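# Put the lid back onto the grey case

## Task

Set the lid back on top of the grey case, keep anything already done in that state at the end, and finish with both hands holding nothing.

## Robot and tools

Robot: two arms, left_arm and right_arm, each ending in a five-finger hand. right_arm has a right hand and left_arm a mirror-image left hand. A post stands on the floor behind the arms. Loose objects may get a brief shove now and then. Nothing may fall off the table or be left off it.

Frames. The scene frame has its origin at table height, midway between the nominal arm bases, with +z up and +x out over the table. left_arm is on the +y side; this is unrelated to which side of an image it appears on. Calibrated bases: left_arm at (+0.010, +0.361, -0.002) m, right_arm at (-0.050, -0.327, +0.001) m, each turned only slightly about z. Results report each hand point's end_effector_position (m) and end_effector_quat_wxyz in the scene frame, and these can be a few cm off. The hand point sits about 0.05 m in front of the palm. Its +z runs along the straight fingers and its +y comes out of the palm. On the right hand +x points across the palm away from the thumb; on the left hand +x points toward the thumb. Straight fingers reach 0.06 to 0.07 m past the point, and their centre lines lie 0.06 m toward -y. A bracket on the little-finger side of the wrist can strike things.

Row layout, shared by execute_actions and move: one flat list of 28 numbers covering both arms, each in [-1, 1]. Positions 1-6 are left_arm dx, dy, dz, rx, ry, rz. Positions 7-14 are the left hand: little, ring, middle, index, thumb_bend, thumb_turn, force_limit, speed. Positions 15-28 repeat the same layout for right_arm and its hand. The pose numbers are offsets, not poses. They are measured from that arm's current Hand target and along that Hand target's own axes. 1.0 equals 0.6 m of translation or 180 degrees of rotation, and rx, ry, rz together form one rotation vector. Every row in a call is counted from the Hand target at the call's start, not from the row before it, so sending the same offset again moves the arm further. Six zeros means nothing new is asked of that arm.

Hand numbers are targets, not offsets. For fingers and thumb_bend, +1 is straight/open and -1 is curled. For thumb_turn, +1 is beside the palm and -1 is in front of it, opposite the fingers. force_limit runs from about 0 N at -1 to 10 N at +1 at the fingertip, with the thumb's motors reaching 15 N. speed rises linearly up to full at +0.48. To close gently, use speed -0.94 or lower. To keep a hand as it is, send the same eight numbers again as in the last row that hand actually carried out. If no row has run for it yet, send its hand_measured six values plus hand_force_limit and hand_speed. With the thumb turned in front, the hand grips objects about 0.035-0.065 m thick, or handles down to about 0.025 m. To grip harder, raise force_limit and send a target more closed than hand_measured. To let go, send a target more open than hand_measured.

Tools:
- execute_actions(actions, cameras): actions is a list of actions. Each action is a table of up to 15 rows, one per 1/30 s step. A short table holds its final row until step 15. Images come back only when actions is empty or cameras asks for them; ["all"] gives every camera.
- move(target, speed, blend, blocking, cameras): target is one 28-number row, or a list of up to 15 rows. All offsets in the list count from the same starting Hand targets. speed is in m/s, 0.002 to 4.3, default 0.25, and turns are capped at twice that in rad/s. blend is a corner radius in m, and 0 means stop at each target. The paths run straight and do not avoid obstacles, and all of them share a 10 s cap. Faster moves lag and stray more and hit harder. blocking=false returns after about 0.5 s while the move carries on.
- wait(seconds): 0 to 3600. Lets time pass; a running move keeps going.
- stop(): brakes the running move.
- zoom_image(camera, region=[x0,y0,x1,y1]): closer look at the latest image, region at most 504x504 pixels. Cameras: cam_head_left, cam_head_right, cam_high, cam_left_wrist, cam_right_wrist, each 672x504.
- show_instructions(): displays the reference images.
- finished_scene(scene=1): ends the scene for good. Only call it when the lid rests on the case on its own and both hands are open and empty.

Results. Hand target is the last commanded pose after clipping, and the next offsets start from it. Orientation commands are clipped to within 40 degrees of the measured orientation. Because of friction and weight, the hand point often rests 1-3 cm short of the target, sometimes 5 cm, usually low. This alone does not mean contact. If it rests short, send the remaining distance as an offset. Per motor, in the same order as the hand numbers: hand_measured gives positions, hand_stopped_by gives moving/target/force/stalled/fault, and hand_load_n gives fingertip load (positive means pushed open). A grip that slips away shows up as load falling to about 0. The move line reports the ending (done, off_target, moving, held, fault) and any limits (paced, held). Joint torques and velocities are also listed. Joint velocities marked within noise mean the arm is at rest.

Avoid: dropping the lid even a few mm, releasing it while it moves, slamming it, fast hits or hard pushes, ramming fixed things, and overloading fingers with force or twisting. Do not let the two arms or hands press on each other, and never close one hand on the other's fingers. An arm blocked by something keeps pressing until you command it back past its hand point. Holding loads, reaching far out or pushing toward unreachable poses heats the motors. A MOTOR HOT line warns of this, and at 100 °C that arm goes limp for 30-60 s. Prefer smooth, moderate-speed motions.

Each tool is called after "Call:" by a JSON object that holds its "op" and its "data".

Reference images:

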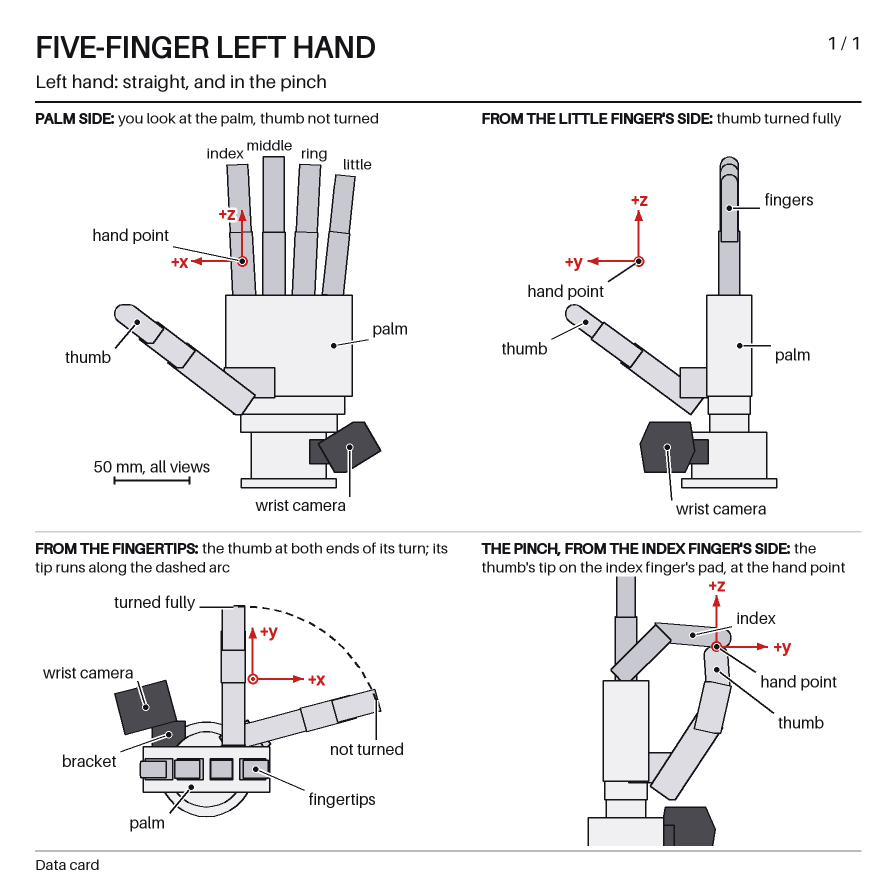

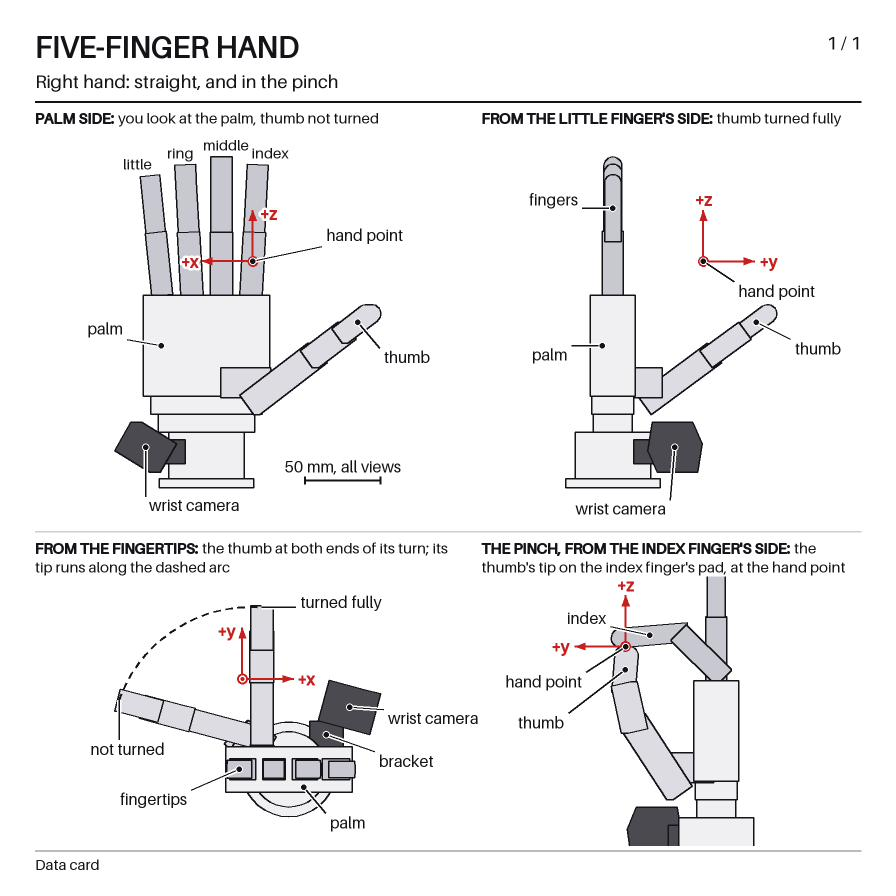

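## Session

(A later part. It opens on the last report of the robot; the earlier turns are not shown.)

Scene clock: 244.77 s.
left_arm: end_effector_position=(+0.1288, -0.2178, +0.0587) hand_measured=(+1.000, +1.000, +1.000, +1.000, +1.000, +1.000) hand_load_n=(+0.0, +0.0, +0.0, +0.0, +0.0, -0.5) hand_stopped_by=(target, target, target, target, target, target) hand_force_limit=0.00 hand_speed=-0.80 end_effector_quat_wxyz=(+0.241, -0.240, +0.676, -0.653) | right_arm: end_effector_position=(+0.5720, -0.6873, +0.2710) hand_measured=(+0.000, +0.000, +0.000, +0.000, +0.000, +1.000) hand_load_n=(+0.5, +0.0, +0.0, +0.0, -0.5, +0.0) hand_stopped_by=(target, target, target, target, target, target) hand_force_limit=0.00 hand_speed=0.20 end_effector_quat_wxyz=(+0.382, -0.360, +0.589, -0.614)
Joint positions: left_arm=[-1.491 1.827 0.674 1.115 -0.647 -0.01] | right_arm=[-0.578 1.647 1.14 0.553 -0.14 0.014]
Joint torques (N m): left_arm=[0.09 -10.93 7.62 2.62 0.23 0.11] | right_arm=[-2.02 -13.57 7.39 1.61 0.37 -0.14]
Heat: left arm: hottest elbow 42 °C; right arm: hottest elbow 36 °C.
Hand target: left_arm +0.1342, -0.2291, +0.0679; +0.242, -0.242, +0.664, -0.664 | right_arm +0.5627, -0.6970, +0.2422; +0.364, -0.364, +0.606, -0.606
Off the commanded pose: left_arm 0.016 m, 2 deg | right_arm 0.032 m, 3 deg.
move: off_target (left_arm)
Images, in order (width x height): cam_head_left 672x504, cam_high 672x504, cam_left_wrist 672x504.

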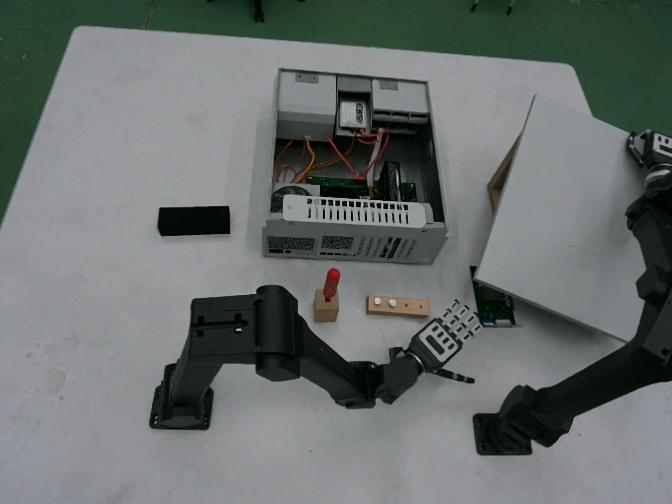

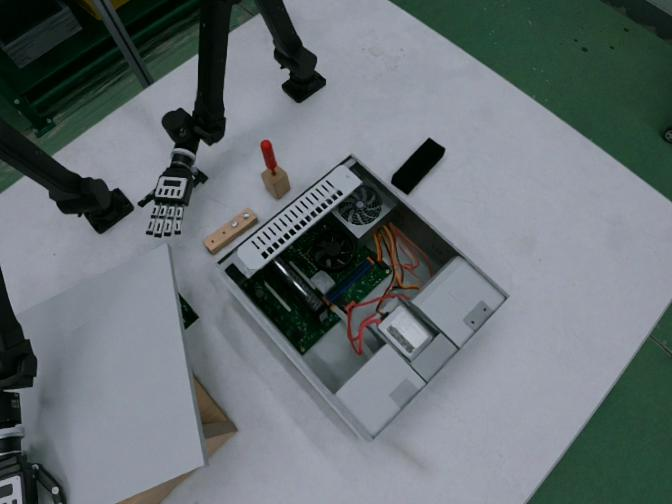

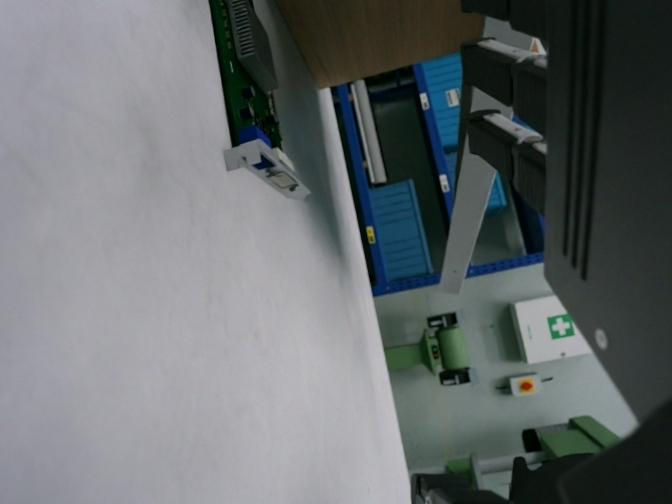

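Call:
{"op": "move", "data": {"target": [0,0,0.1833,0,0,0,1,1,1,1,1,1,0,-0.8,0,0,0,0,0,0,0,0,0,0,0,1,0,0.2], "speed": 0.08, "cameras": ["cam_head_left","cam_left_wrist","cam_high","cam_head_right"]}}

Call:
{"op": "zoom_image", "data": {"camera": "cam_head_left", "region": [400, 240, 560, 380]}}

Call:
{"op": "zoom_image", "data": {"camera": "cam_high", "region": [100, 160, 260, 320]}}

Scene clock: 247.13 s.
left_arm: end_effector_position=(+0.1986, -0.3039, +0.0692) hand_measured=(+1.000, +1.000, +1.000, +1.000, +1.000, +1.000) hand_load_n=(+0.0, +0.0, +0.0, +0.0, +0.0, +0.0) hand_stopped_by=(target, target, target, target, target, target) hand_force_limit=0.00 hand_speed=-0.80 end_effector_quat_wxyz=(+0.238, -0.244, +0.664, -0.666) | right_arm: end_effector_position=(+0.5720, -0.6873, +0.2710) hand_measured=(+0.000, +0.000, +0.000, +0.000, +0.000, +1.000) hand_load_n=(+1.0, +0.0, +0.0, +0.0, -0.5, +0.0) hand_stopped_by=(target, target, target, target, target, target) hand_force_limit=0.00 hand_speed=0.20 end_effector_quat_wxyz=(+0.382, -0.360, +0.589, -0.614)
Joint positions: left_arm=[-1.361 1.957 0.944 1.014 -0.518 -0.009] | right_arm=[-0.578 1.647 1.14 0.553 -0.14 0.014]
Joint torques (N m): left_arm=[-0.32 -13.51 9.18 1.17 0.25 0.12] | right_arm=[-2.02 -13.57 7.38 1.63 0.37 -0.15]
Heat: left arm: hottest elbow 42 °C; right arm: hottest elbow 36 °C.
Hand target: left_arm +0.2050, -0.3133, +0.0680; +0.242, -0.242, +0.664, -0.664 | right_arm +0.5627, -0.6970, +0.2422; +0.364, -0.364, +0.606, -0.606
Off the commanded pose: left_arm 0.011 m, 1 deg | right_arm 0.032 m, 3 deg.
move: off_target (left_arm)
Images, in order (width x height): cam_head_left 672x504, cam_head_right 672x504, cam_high 672x504, cam_left_wrist 672x504.

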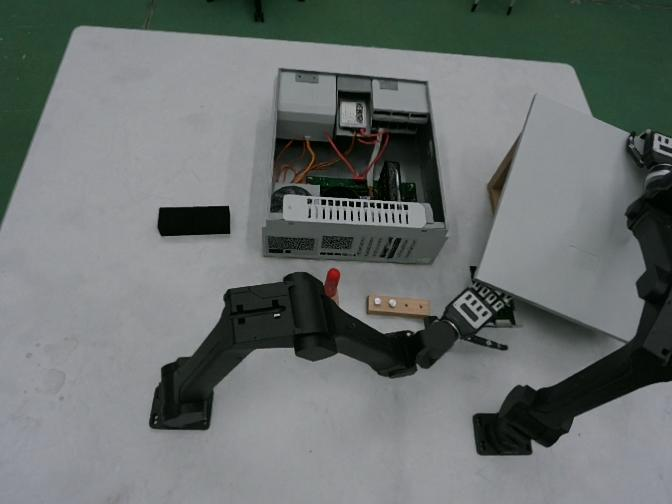

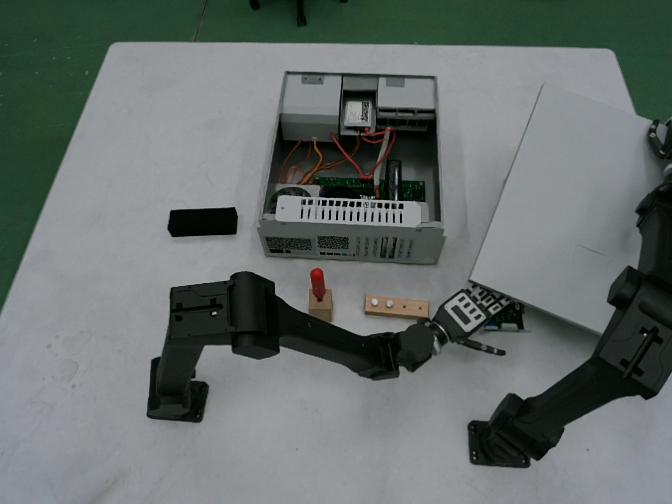

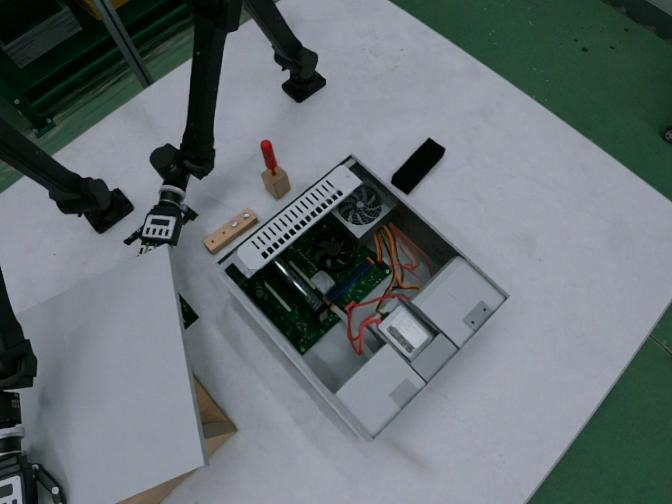

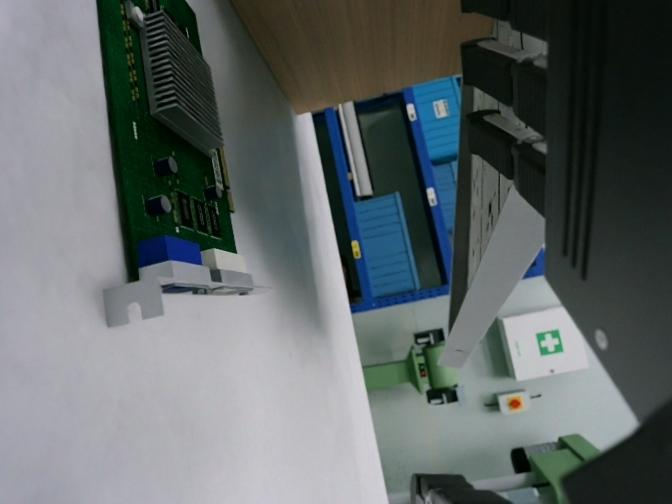

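Scaled by 3.150 from the camera's image (finer frame: 960x720).

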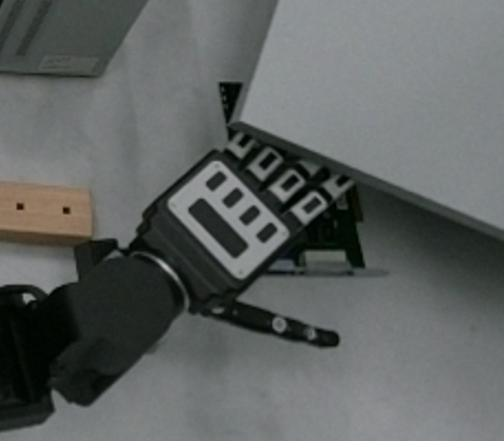

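Scaled by 3.150 from the camera's image (finer frame: 960x720).

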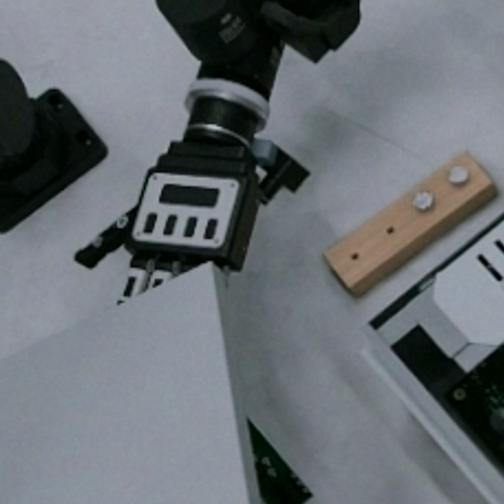

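Call:
{"op": "move", "data": {"target": [[0,0,0.0333,0,0,0,1,1,1,1,1,1,0,-0.8,0,0,0,0,0,0,0,0,0,0,0,1,0,0.2],[0,-0.0667,0.0333,0,0,0,1,1,1,1,1,1,0,-0.8,0,0,0,0,0,0,0,0,0,0,0,1,0,0.2]], "speed": 0.05, "cameras": ["cam_head_left","cam_left_wrist","cam_high","cam_head_right"]}}

Scene clock: 249.77 s.
left_arm: end_effector_position=(+0.2104, -0.3155, +0.0775) hand_measured=(+1.000, +1.000, +1.000, +1.000, +1.000, +1.000) hand_load_n=(+0.0, +0.0, +0.0, -0.5, +0.0, +0.0) hand_stopped_by=(target, target, target, target, target, target) hand_force_limit=0.00 hand_speed=-0.80 end_effector_quat_wxyz=(+0.241, -0.241, +0.681, -0.648) | right_arm: end_effector_position=(+0.5693, -0.6896, +0.2676) hand_measured=(+0.000, +0.000, +0.000, +0.000, +0.000, +1.000) hand_load_n=(+0.0, +0.0, +0.0, +0.0, -0.5, +0.0) hand_stopped_by=(target, target, target, target, target, target) hand_force_limit=0.00 hand_speed=0.20 end_effector_quat_wxyz=(+0.379, -0.359, +0.593, -0.614)
Joint positions: left_arm=[-1.343 1.934 0.999 0.885 -0.5 -0.007] | right_arm=[-0.582 1.647 1.134 0.553 -0.136 0.014]
Joint torques (N m): left_arm=[-0.03 -16.79 10.29 1.48 0.17 0.09] | right_arm=[-1.79 -13.57 7.79 1.63 0.16 -0.16]
Heat: left arm: hottest elbow 42 °C; right arm: hottest elbow 36 °C.
Hand target: left_arm +0.2179, -0.3285, +0.1079; +0.242, -0.242, +0.664, -0.664 | right_arm +0.5627, -0.6969, +0.2421; +0.364, -0.364, +0.606, -0.606
Off the commanded pose: left_arm 0.034 m, 3 deg | right_arm 0.027 m, 3 deg.
move: off_target (left_arm)
Images, in order (width x height): cam_head_left 672x504, cam_head_right 672x504, cam_high 672x504, cam_left_wrist 672x504.

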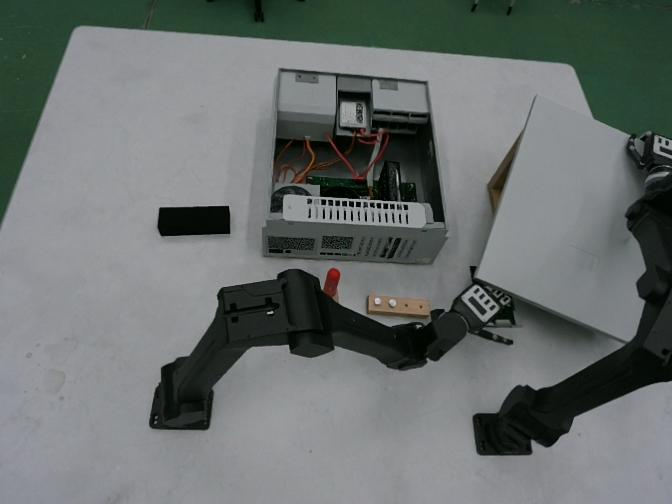

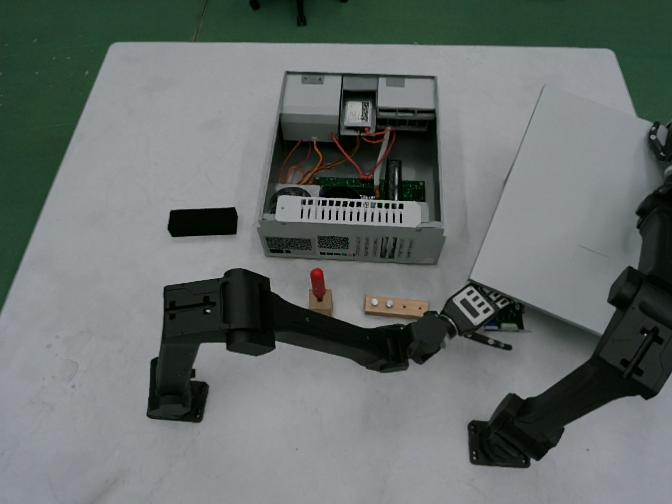

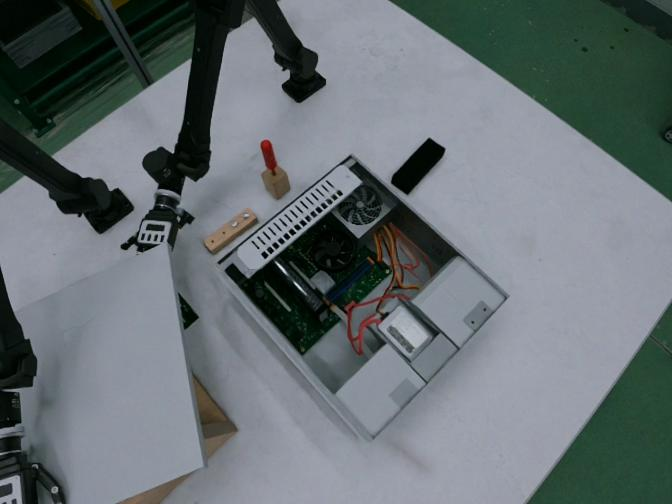

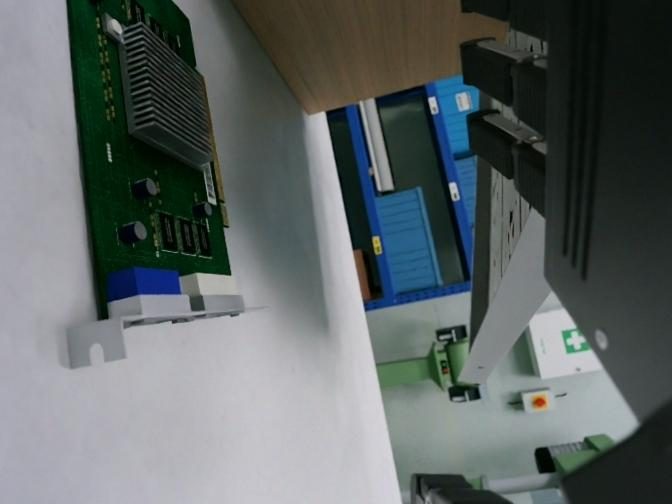

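Call:
{"op": "move", "data": {"target": [0,-0.075,0.01,0,0,0,1,1,1,1,1,1,0,-0.8,0,0,0,0,0,0,0,0,0,0,0,1,0,0.2], "speed": 0.05, "cameras": ["cam_head_left","cam_left_wrist","cam_high","cam_head_right"]}}

Scene clock: 251.63 s.
left_arm: end_effector_position=(+0.2092, -0.3092, +0.0978) hand_measured=(+1.000, +1.000, +1.000, +1.000, +1.000, +1.000) hand_load_n=(+0.0, +0.0, +0.0, +0.0, +0.0, +0.0) hand_stopped_by=(target, target, target, target, target, target) hand_force_limit=0.00 hand_speed=-0.80 end_effector_quat_wxyz=(+0.243, -0.237, +0.697, -0.632) | right_arm: end_effector_position=(+0.5677, -0.6913, +0.2551) hand_measured=(+0.000, +0.000, +0.000, +0.000, +0.000, +1.000) hand_load_n=(+1.0, +0.0, +0.0, +0.0, +0.0, +0.0) hand_stopped_by=(target, target, target, target, target, target) hand_force_limit=0.00 hand_speed=0.20 end_effector_quat_wxyz=(+0.374, -0.360, +0.599, -0.609)
Joint positions: left_arm=[-1.342 1.858 0.999 0.763 -0.496 -0.007] | right_arm=[-0.584 1.657 1.126 0.553 -0.134 0.013]
Joint torques (N m): left_arm=[0.15 -16.97 13.03 1.74 0.23 0.13] | right_arm=[-1.55 -14.27 8.43 1.66 0.08 -0.14]
Heat: left arm: hottest elbow 42 °C; right arm: hottest elbow 36 °C.
Hand target: left_arm +0.2217, -0.3331, +0.1529; +0.242, -0.242, +0.664, -0.664 | right_arm +0.5626, -0.6969, +0.2421; +0.364, -0.364, +0.606, -0.606
Off the commanded pose: left_arm 0.061 m, 5 deg | right_arm 0.015 m, 1 deg.
move: off_target (left_arm)
Images, in order (width x height): cam_head_left 672x504, cam_head_right 672x504, cam_high 672x504, cam_left_wrist 672x504.

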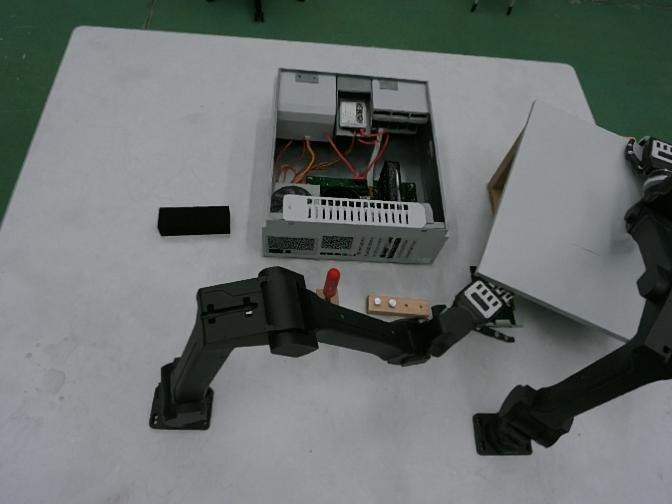

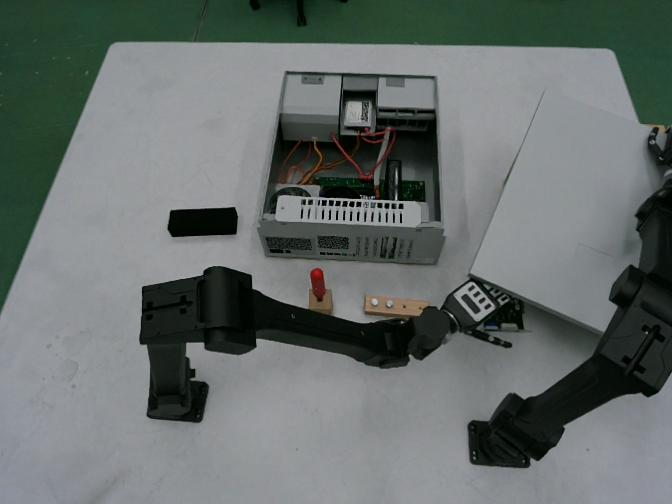

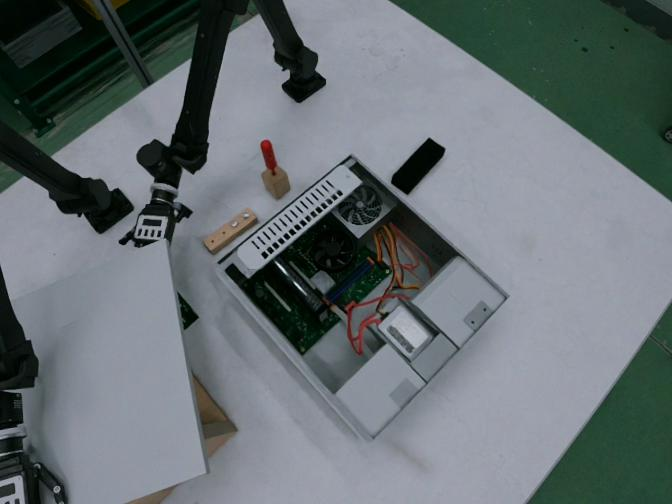

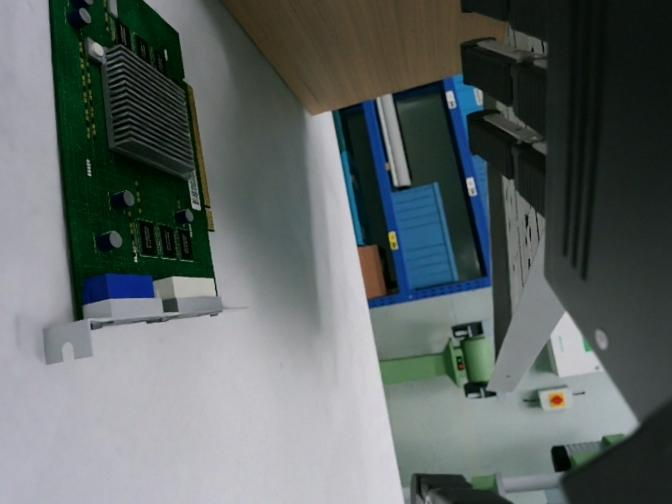

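Call:
{"op": "move", "data": {"target": [0,-0.05,0.0833,0,0,0,1,1,1,1,1,1,0,-0.8,0.031,0,0.0768,0,0,0,0,0,0,0,0,1,0,0.2], "speed": 0.04, "cameras": ["cam_head_left","cam_left_wrist","cam_high","cam_head_right"]}}

Scene clock: 254.47 s.
left_arm: end_effector_position=(+0.2420, -0.3489, +0.1434) hand_measured=(+1.000, +1.000, +1.000, +1.000, +1.000, +1.000) hand_load_n=(+0.0, +0.0, +0.0, +0.0, +0.0, +0.0) hand_stopped_by=(target, target, target, target, target, target) hand_force_limit=0.00 hand_speed=-0.80 end_effector_quat_wxyz=(+0.242, -0.241, +0.688, -0.640) | right_arm: end_effector_position=(+0.5864, -0.7246, +0.2388) hand_measured=(+0.000, +0.000, +0.000, +0.000, +0.000, +1.000) hand_load_n=(+0.0, +0.0, +0.0, +0.0, +0.0, -0.5) hand_stopped_by=(target, target, target, target, target, target) hand_force_limit=0.00 hand_speed=0.20 end_effector_quat_wxyz=(+0.365, -0.364, +0.608, -0.604)
Joint positions: left_arm=[-1.299 1.868 1.16 0.637 -0.458 -0.007] | right_arm=[-0.61 1.752 1.225 0.523 -0.149 0.004]
Joint torques (N m): left_arm=[0.21 -15.27 14.61 1.96 0.35 0.11] | right_arm=[-1.38 -14.45 12.4 1.24 -0.19 -0.06]
Heat: left arm: hottest elbow 43 °C; right arm: hottest elbow 36 °C.
Hand target: left_arm +0.2538, -0.3713, +0.1828; +0.242, -0.242, +0.664, -0.664 | right_arm +0.5946, -0.7350, +0.2421; +0.364, -0.364, +0.606, -0.606
Off the commanded pose: left_arm 0.047 m, 4 deg | right_arm 0.014 m, 0 deg.
move: off_target (left_arm, right_arm)
Images, in order (width x height): cam_head_left 672x504, cam_head_right 672x504, cam_high 672x504, cam_left_wrist 672x504.

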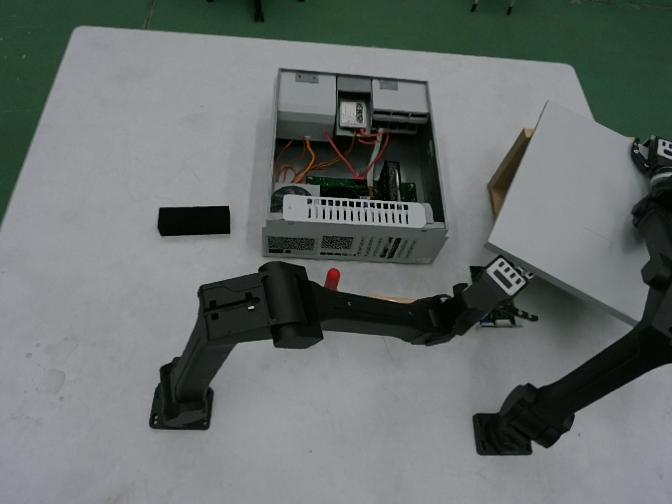

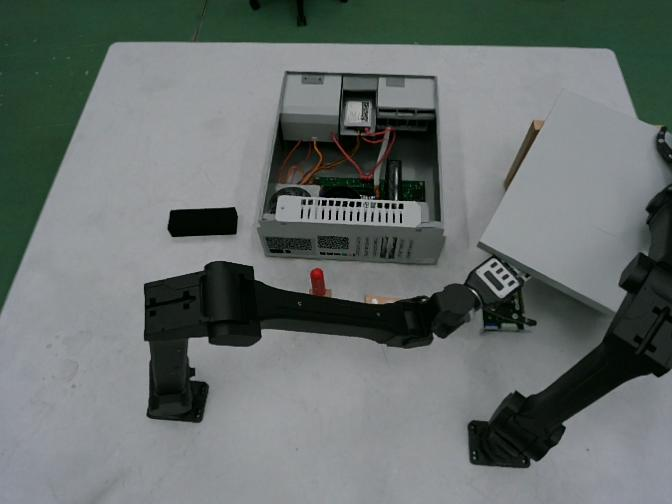

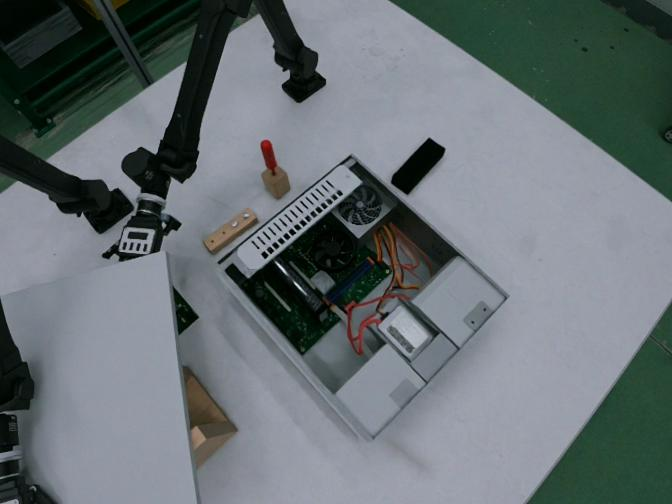

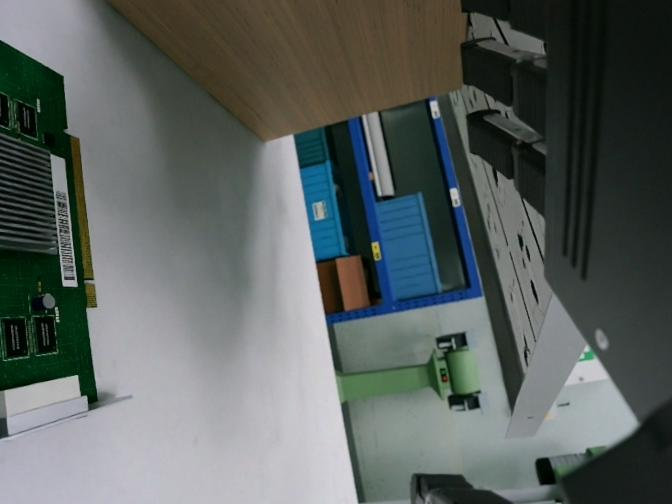

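Call:
{"op": "move", "data": {"target": [-0.0205,0,0.0455,0,0,0,1,1,1,1,1,1,0,-0.8,-0.002,0,0.05,0,0,0,0,0,0,0,0,1,0,0.2], "speed": 0.04, "cameras": ["cam_head_left","cam_left_wrist","cam_high","cam_head_right"]}}

Scene clock: 256.93 s.
left_arm: end_effector_position=(+0.2698, -0.3641, +0.1492) hand_measured=(+1.000, +1.000, +1.000, +1.000, +1.000, +1.000) hand_load_n=(+0.0, +0.0, +0.0, +0.0, +0.0, +0.0) hand_stopped_by=(target, target, target, target, target, target) hand_force_limit=0.00 hand_speed=-0.80 end_effector_quat_wxyz=(+0.241, -0.243, +0.684, -0.644) | right_arm: end_effector_position=(+0.6096, -0.7425, +0.2396) hand_measured=(+0.000, +0.000, +0.000, +0.000, +0.000, +1.000) hand_load_n=(+0.0, +0.0, +0.0, +0.0, +0.0, +0.0) hand_stopped_by=(target, target, target, target, target, target) hand_force_limit=0.00 hand_speed=0.20 end_effector_quat_wxyz=(+0.364, -0.363, +0.608, -0.605)
Joint positions: left_arm=[-1.259 1.905 1.231 0.615 -0.419 -0.007] | right_arm=[-0.61 1.817 1.322 0.492 -0.146 0.004]
Joint torques (N m): left_arm=[0.91 -15.68 14.39 1.66 0.35 0.15] | right_arm=[-0.56 -15.27 12.57 1.25 0.09 -0.06]
Heat: left arm: hottest elbow 43 °C; right arm: hottest elbow 36 °C.
Hand target: left_arm +0.2808, -0.3843, +0.1827; +0.242, -0.242, +0.664, -0.664 | right_arm +0.6217, -0.7481, +0.2420; +0.364, -0.364, +0.606, -0.606
Off the commanded pose: left_arm 0.041 m, 3 deg | right_arm 0.013 m, 0 deg.
move: off_target (left_arm, right_arm)
Images, in order (width x height): cam_head_left 672x504, cam_head_right 672x504, cam_high 672x504, cam_left_wrist 672x504.

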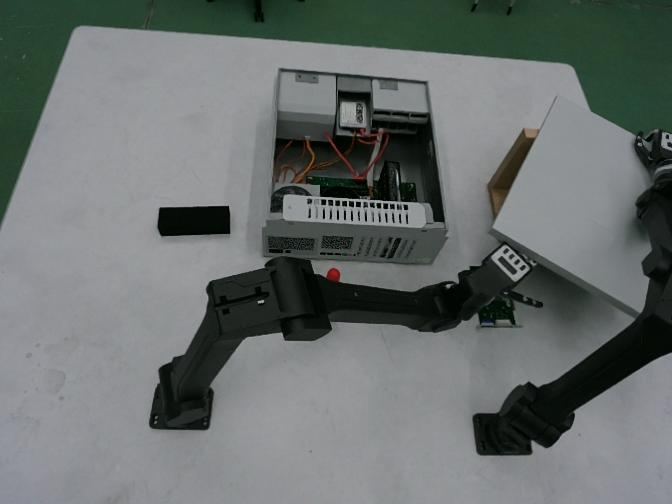

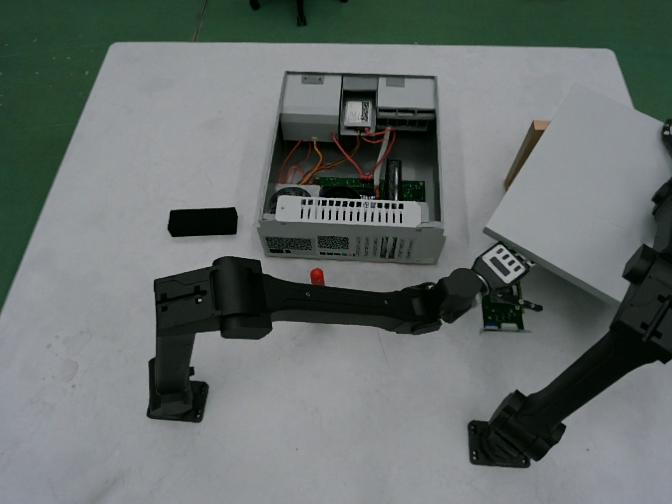

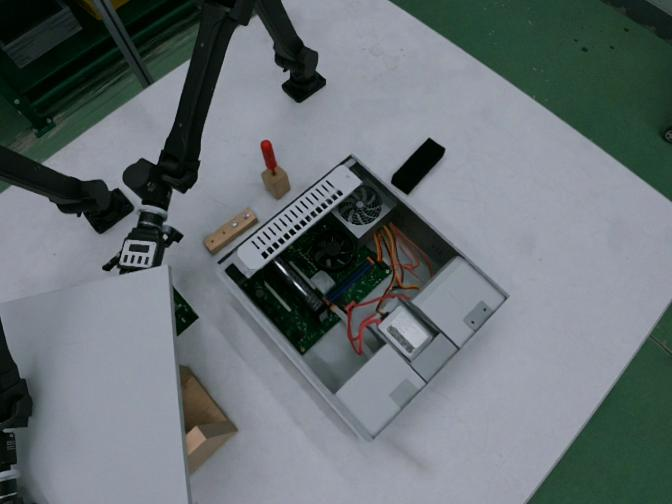

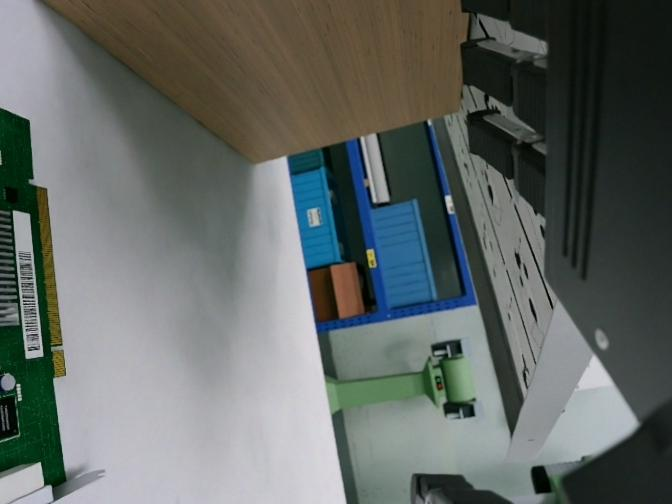

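Call:
{"op": "move", "data": {"target": [0,0.1,0,0,0,0,1,1,1,1,1,1,0,-0.8,0,0,0,0,0,0,0,0,0,0,0,1,0,0.2], "speed": 0.04, "cameras": ["cam_head_left","cam_left_wrist"]}}

Scene clock: 259.47 s.
left_arm: end_effector_position=(+0.2713, -0.3720, +0.1082) hand_measured=(+1.000, +1.000, +1.000, +1.000, +1.000, +1.000) hand_load_n=(+0.0, +0.0, +0.0, +0.0, +0.0, +0.0) hand_stopped_by=(target, target, target, target, target, target) hand_force_limit=0.00 hand_speed=-0.80 end_effector_quat_wxyz=(+0.239, -0.242, +0.680, -0.649) | right_arm: end_effector_position=(+0.6109, -0.7436, +0.2436) hand_measured=(+0.000, +0.000, +0.000, +0.000, +0.000, +1.000) hand_load_n=(+0.0, +0.0, +0.0, +0.0, -0.5, +0.0) hand_stopped_by=(target, target, target, target, target, target) hand_force_limit=0.00 hand_speed=0.20 end_effector_quat_wxyz=(+0.365, -0.362, +0.606, -0.607)
Joint positions: left_arm=[-1.259 1.996 1.232 0.718 -0.415 -0.007] | right_arm=[-0.61 1.817 1.329 0.491 -0.146 0.004]
Joint torques (N m): left_arm=[0.67 -14.97 11.6 2.66 0.25 0.07] | right_arm=[-0.5 -15.27 12.21 1.25 0.09 -0.06]
Heat: left arm: hottest elbow 43 °C; right arm: hottest elbow 37 °C.
Hand target: left_arm +0.2809, -0.3844, +0.1229; +0.242, -0.242, +0.664, -0.664 | right_arm +0.6217, -0.7481, +0.2421; +0.364, -0.364, +0.606, -0.606
Off the commanded pose: left_arm 0.021 m, 3 deg | right_arm 0.012 m, 0 deg.
move: off_target (left_arm)

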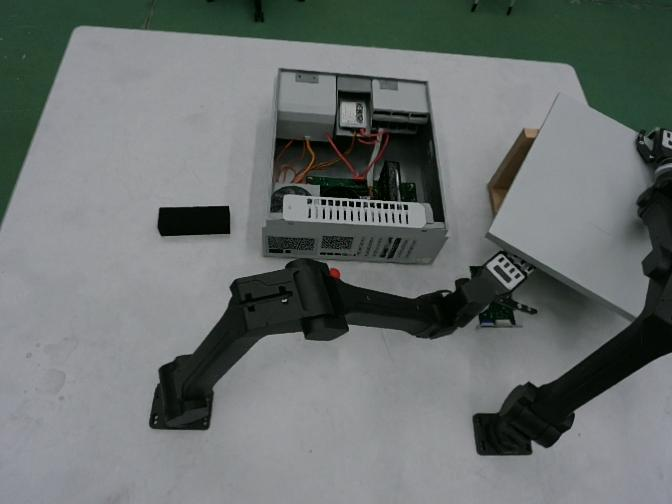

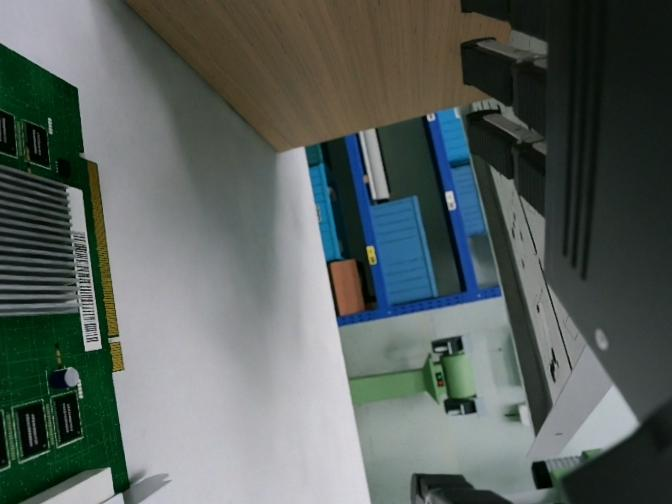

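Call:
{"op": "zoom_image", "data": {"camera": "cam_head_left", "region": [470, 100, 590, 260]}}

Call:
{"op": "execute_actions", "data": {"actions": [], "cameras": ["cam_high", "cam_left_wrist"]}}

Call:
{"op": "zoom_image", "data": {"camera": "cam_high", "region": [120, 330, 280, 504]}}

Scaled by 3.150 from the camera's image (finer frame: 960x720).

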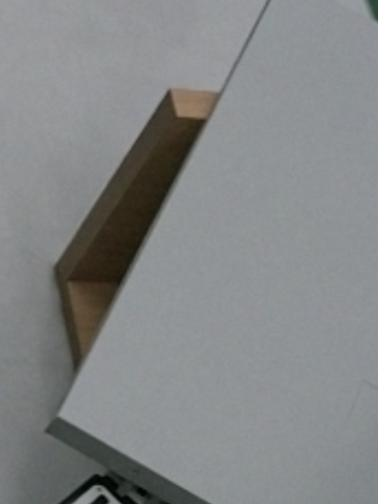

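Scene clock: 262.70 s.
left_arm: end_effector_position=(+0.2713, -0.3720, +0.1082) hand_measured=(+1.000, +1.000, +1.000, +1.000, +1.000, +1.000) hand_load_n=(+0.0, +0.0, +0.0, +0.0, +0.0, +0.0) hand_stopped_by=(target, target, target, target, target, target) hand_force_limit=0.00 hand_speed=-0.80 end_effector_quat_wxyz=(+0.239, -0.242, +0.680, -0.649) | right_arm: end_effector_position=(+0.6109, -0.7436, +0.2436) hand_measured=(+0.000, +0.000, +0.000, +0.000, +0.000, +1.000) hand_load_n=(-0.5, +0.0, +0.0, +0.5, -0.5, +0.0) hand_stopped_by=(target, target, target, target, target, target) hand_force_limit=0.00 hand_speed=0.20 end_effector_quat_wxyz=(+0.365, -0.362, +0.606, -0.607)
Joint positions: left_arm=[-1.259 1.996 1.232 0.718 -0.415 -0.007] | right_arm=[-0.61 1.817 1.329 0.491 -0.146 0.004]
Joint velocities: within noise
Joint torques (N m): left_arm=[0.26 -15.5 11.55 2.89 0.16 0.11] | right_arm=[-0.62 -15.33 12.22 1.24 0.09 -0.06]
Heat: left arm: hottest elbow 42 °C; right arm: hottest elbow 38 °C.
Hand target: left_arm +0.2809, -0.3844, +0.1229; +0.242, -0.242, +0.664, -0.664 | right_arm +0.6217, -0.7481, +0.2421; +0.364, -0.364, +0.606, -0.606
Off the commanded pose: left_arm 0.021 m, 3 deg | right_arm 0.012 m, 0 deg.
Images, in order (width x height): cam_high 672x504, cam_left_wrist 672x504.

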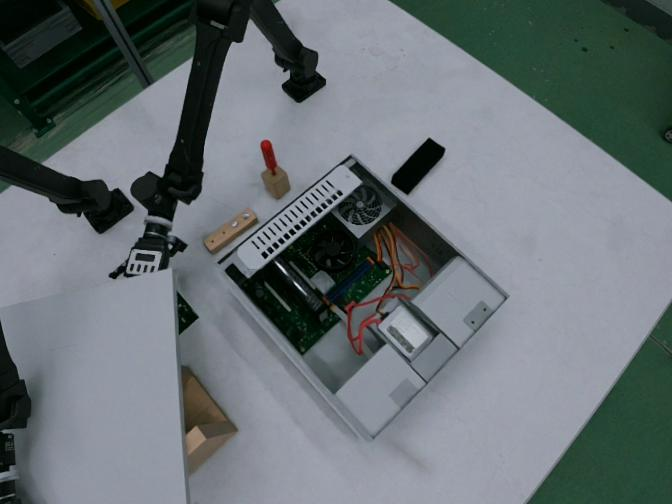

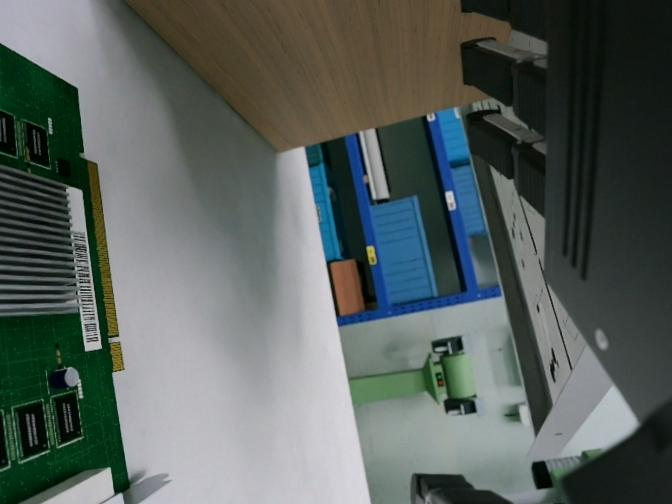

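Scaled by 2.897 from the camera's image (finer frame: 960x720).

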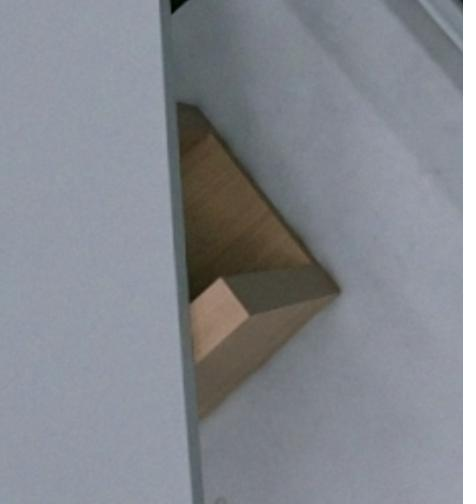

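Call:
{"op": "move", "data": {"target": [[0,-0.1,0,0,0,0,1,1,1,1,1,1,0,-0.8,0,0,0,0,0,0,0,0,0,0,0,1,0,0.2],[-0.031,-0.1,0.0955,0,0,0,1,1,1,1,1,1,0,-0.8,0,0,0,0,0,0,0,0,0,0,0,1,0,0.2]], "speed": 0.04, "cameras": ["cam_head_left","cam_left_wrist","cam_high","cam_head_right"]}}

Scene clock: 272.33 s.
left_arm: end_effector_position=(+0.3190, -0.4000, +0.1505) hand_measured=(+1.000, +1.000, +1.000, +1.000, +1.000, +1.000) hand_load_n=(+0.0, +0.0, +0.0, -0.5, +0.0, +0.0) hand_stopped_by=(target, target, target, target, target, target) hand_force_limit=0.00 hand_speed=-0.80 end_effector_quat_wxyz=(+0.238, -0.243, +0.683, -0.647) | right_arm: end_effector_position=(+0.6115, -0.7441, +0.2378) hand_measured=(+0.000, +0.000, +0.000, +0.000, +0.000, +1.000) hand_load_n=(+0.0, +0.0, -0.5, +0.0, +0.0, +0.0) hand_stopped_by=(target, target, target, target, target, target) hand_force_limit=0.00 hand_speed=0.20 end_effector_quat_wxyz=(+0.363, -0.363, +0.609, -0.604)
Joint positions: left_arm=[-1.198 2.007 1.401 0.553 -0.355 -0.008] | right_arm=[-0.61 1.825 1.33 0.489 -0.146 0.002]
Joint torques (N m): left_arm=[0.03 -16.73 14.49 1.72 0.26 0.12] | right_arm=[-0.62 -15.91 12.14 1.35 0.08 -0.05]
Heat: left arm: hottest elbow 43 °C; right arm: hottest elbow 40 °C.
Hand target: left_arm +0.3321, -0.4161, +0.1827; +0.242, -0.243, +0.664, -0.664 | right_arm +0.6217, -0.7480, +0.2420; +0.364, -0.364, +0.606, -0.606
Off the commanded pose: left_arm 0.039 m, 3 deg | right_arm 0.012 m, 0 deg.
move: off_target (left_arm)
Images, in order (width x height): cam_head_left 672x504, cam_head_right 672x504, cam_high 672x504, cam_left_wrist 672x504.

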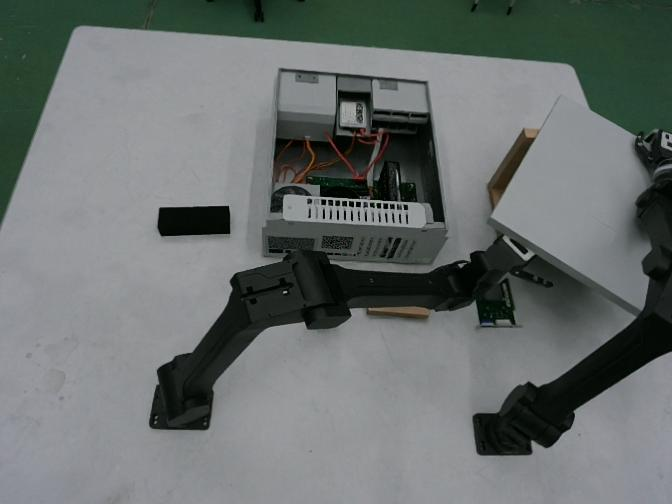

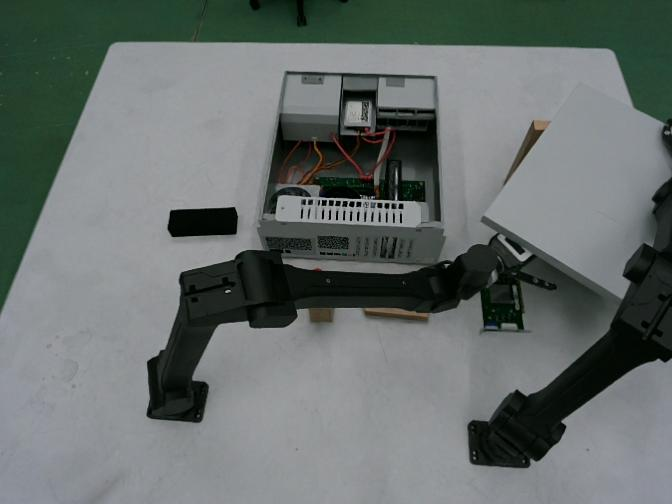

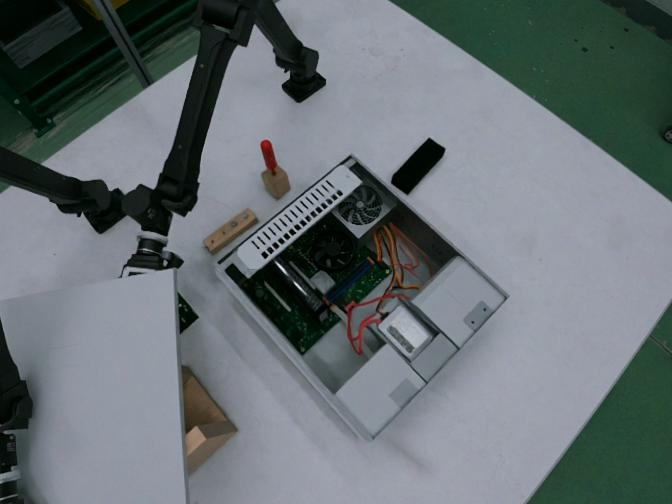

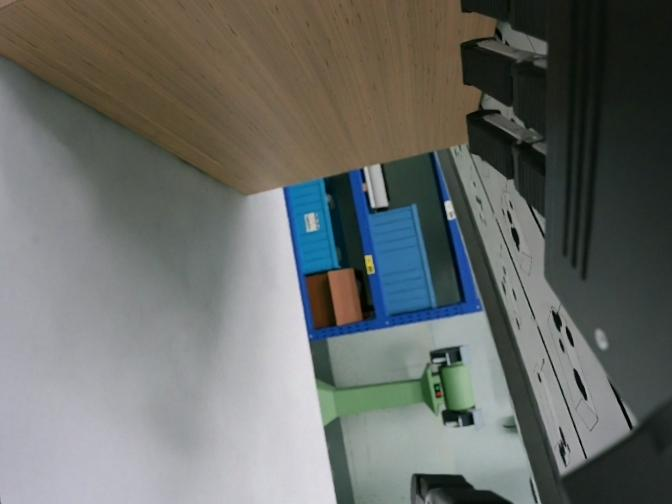

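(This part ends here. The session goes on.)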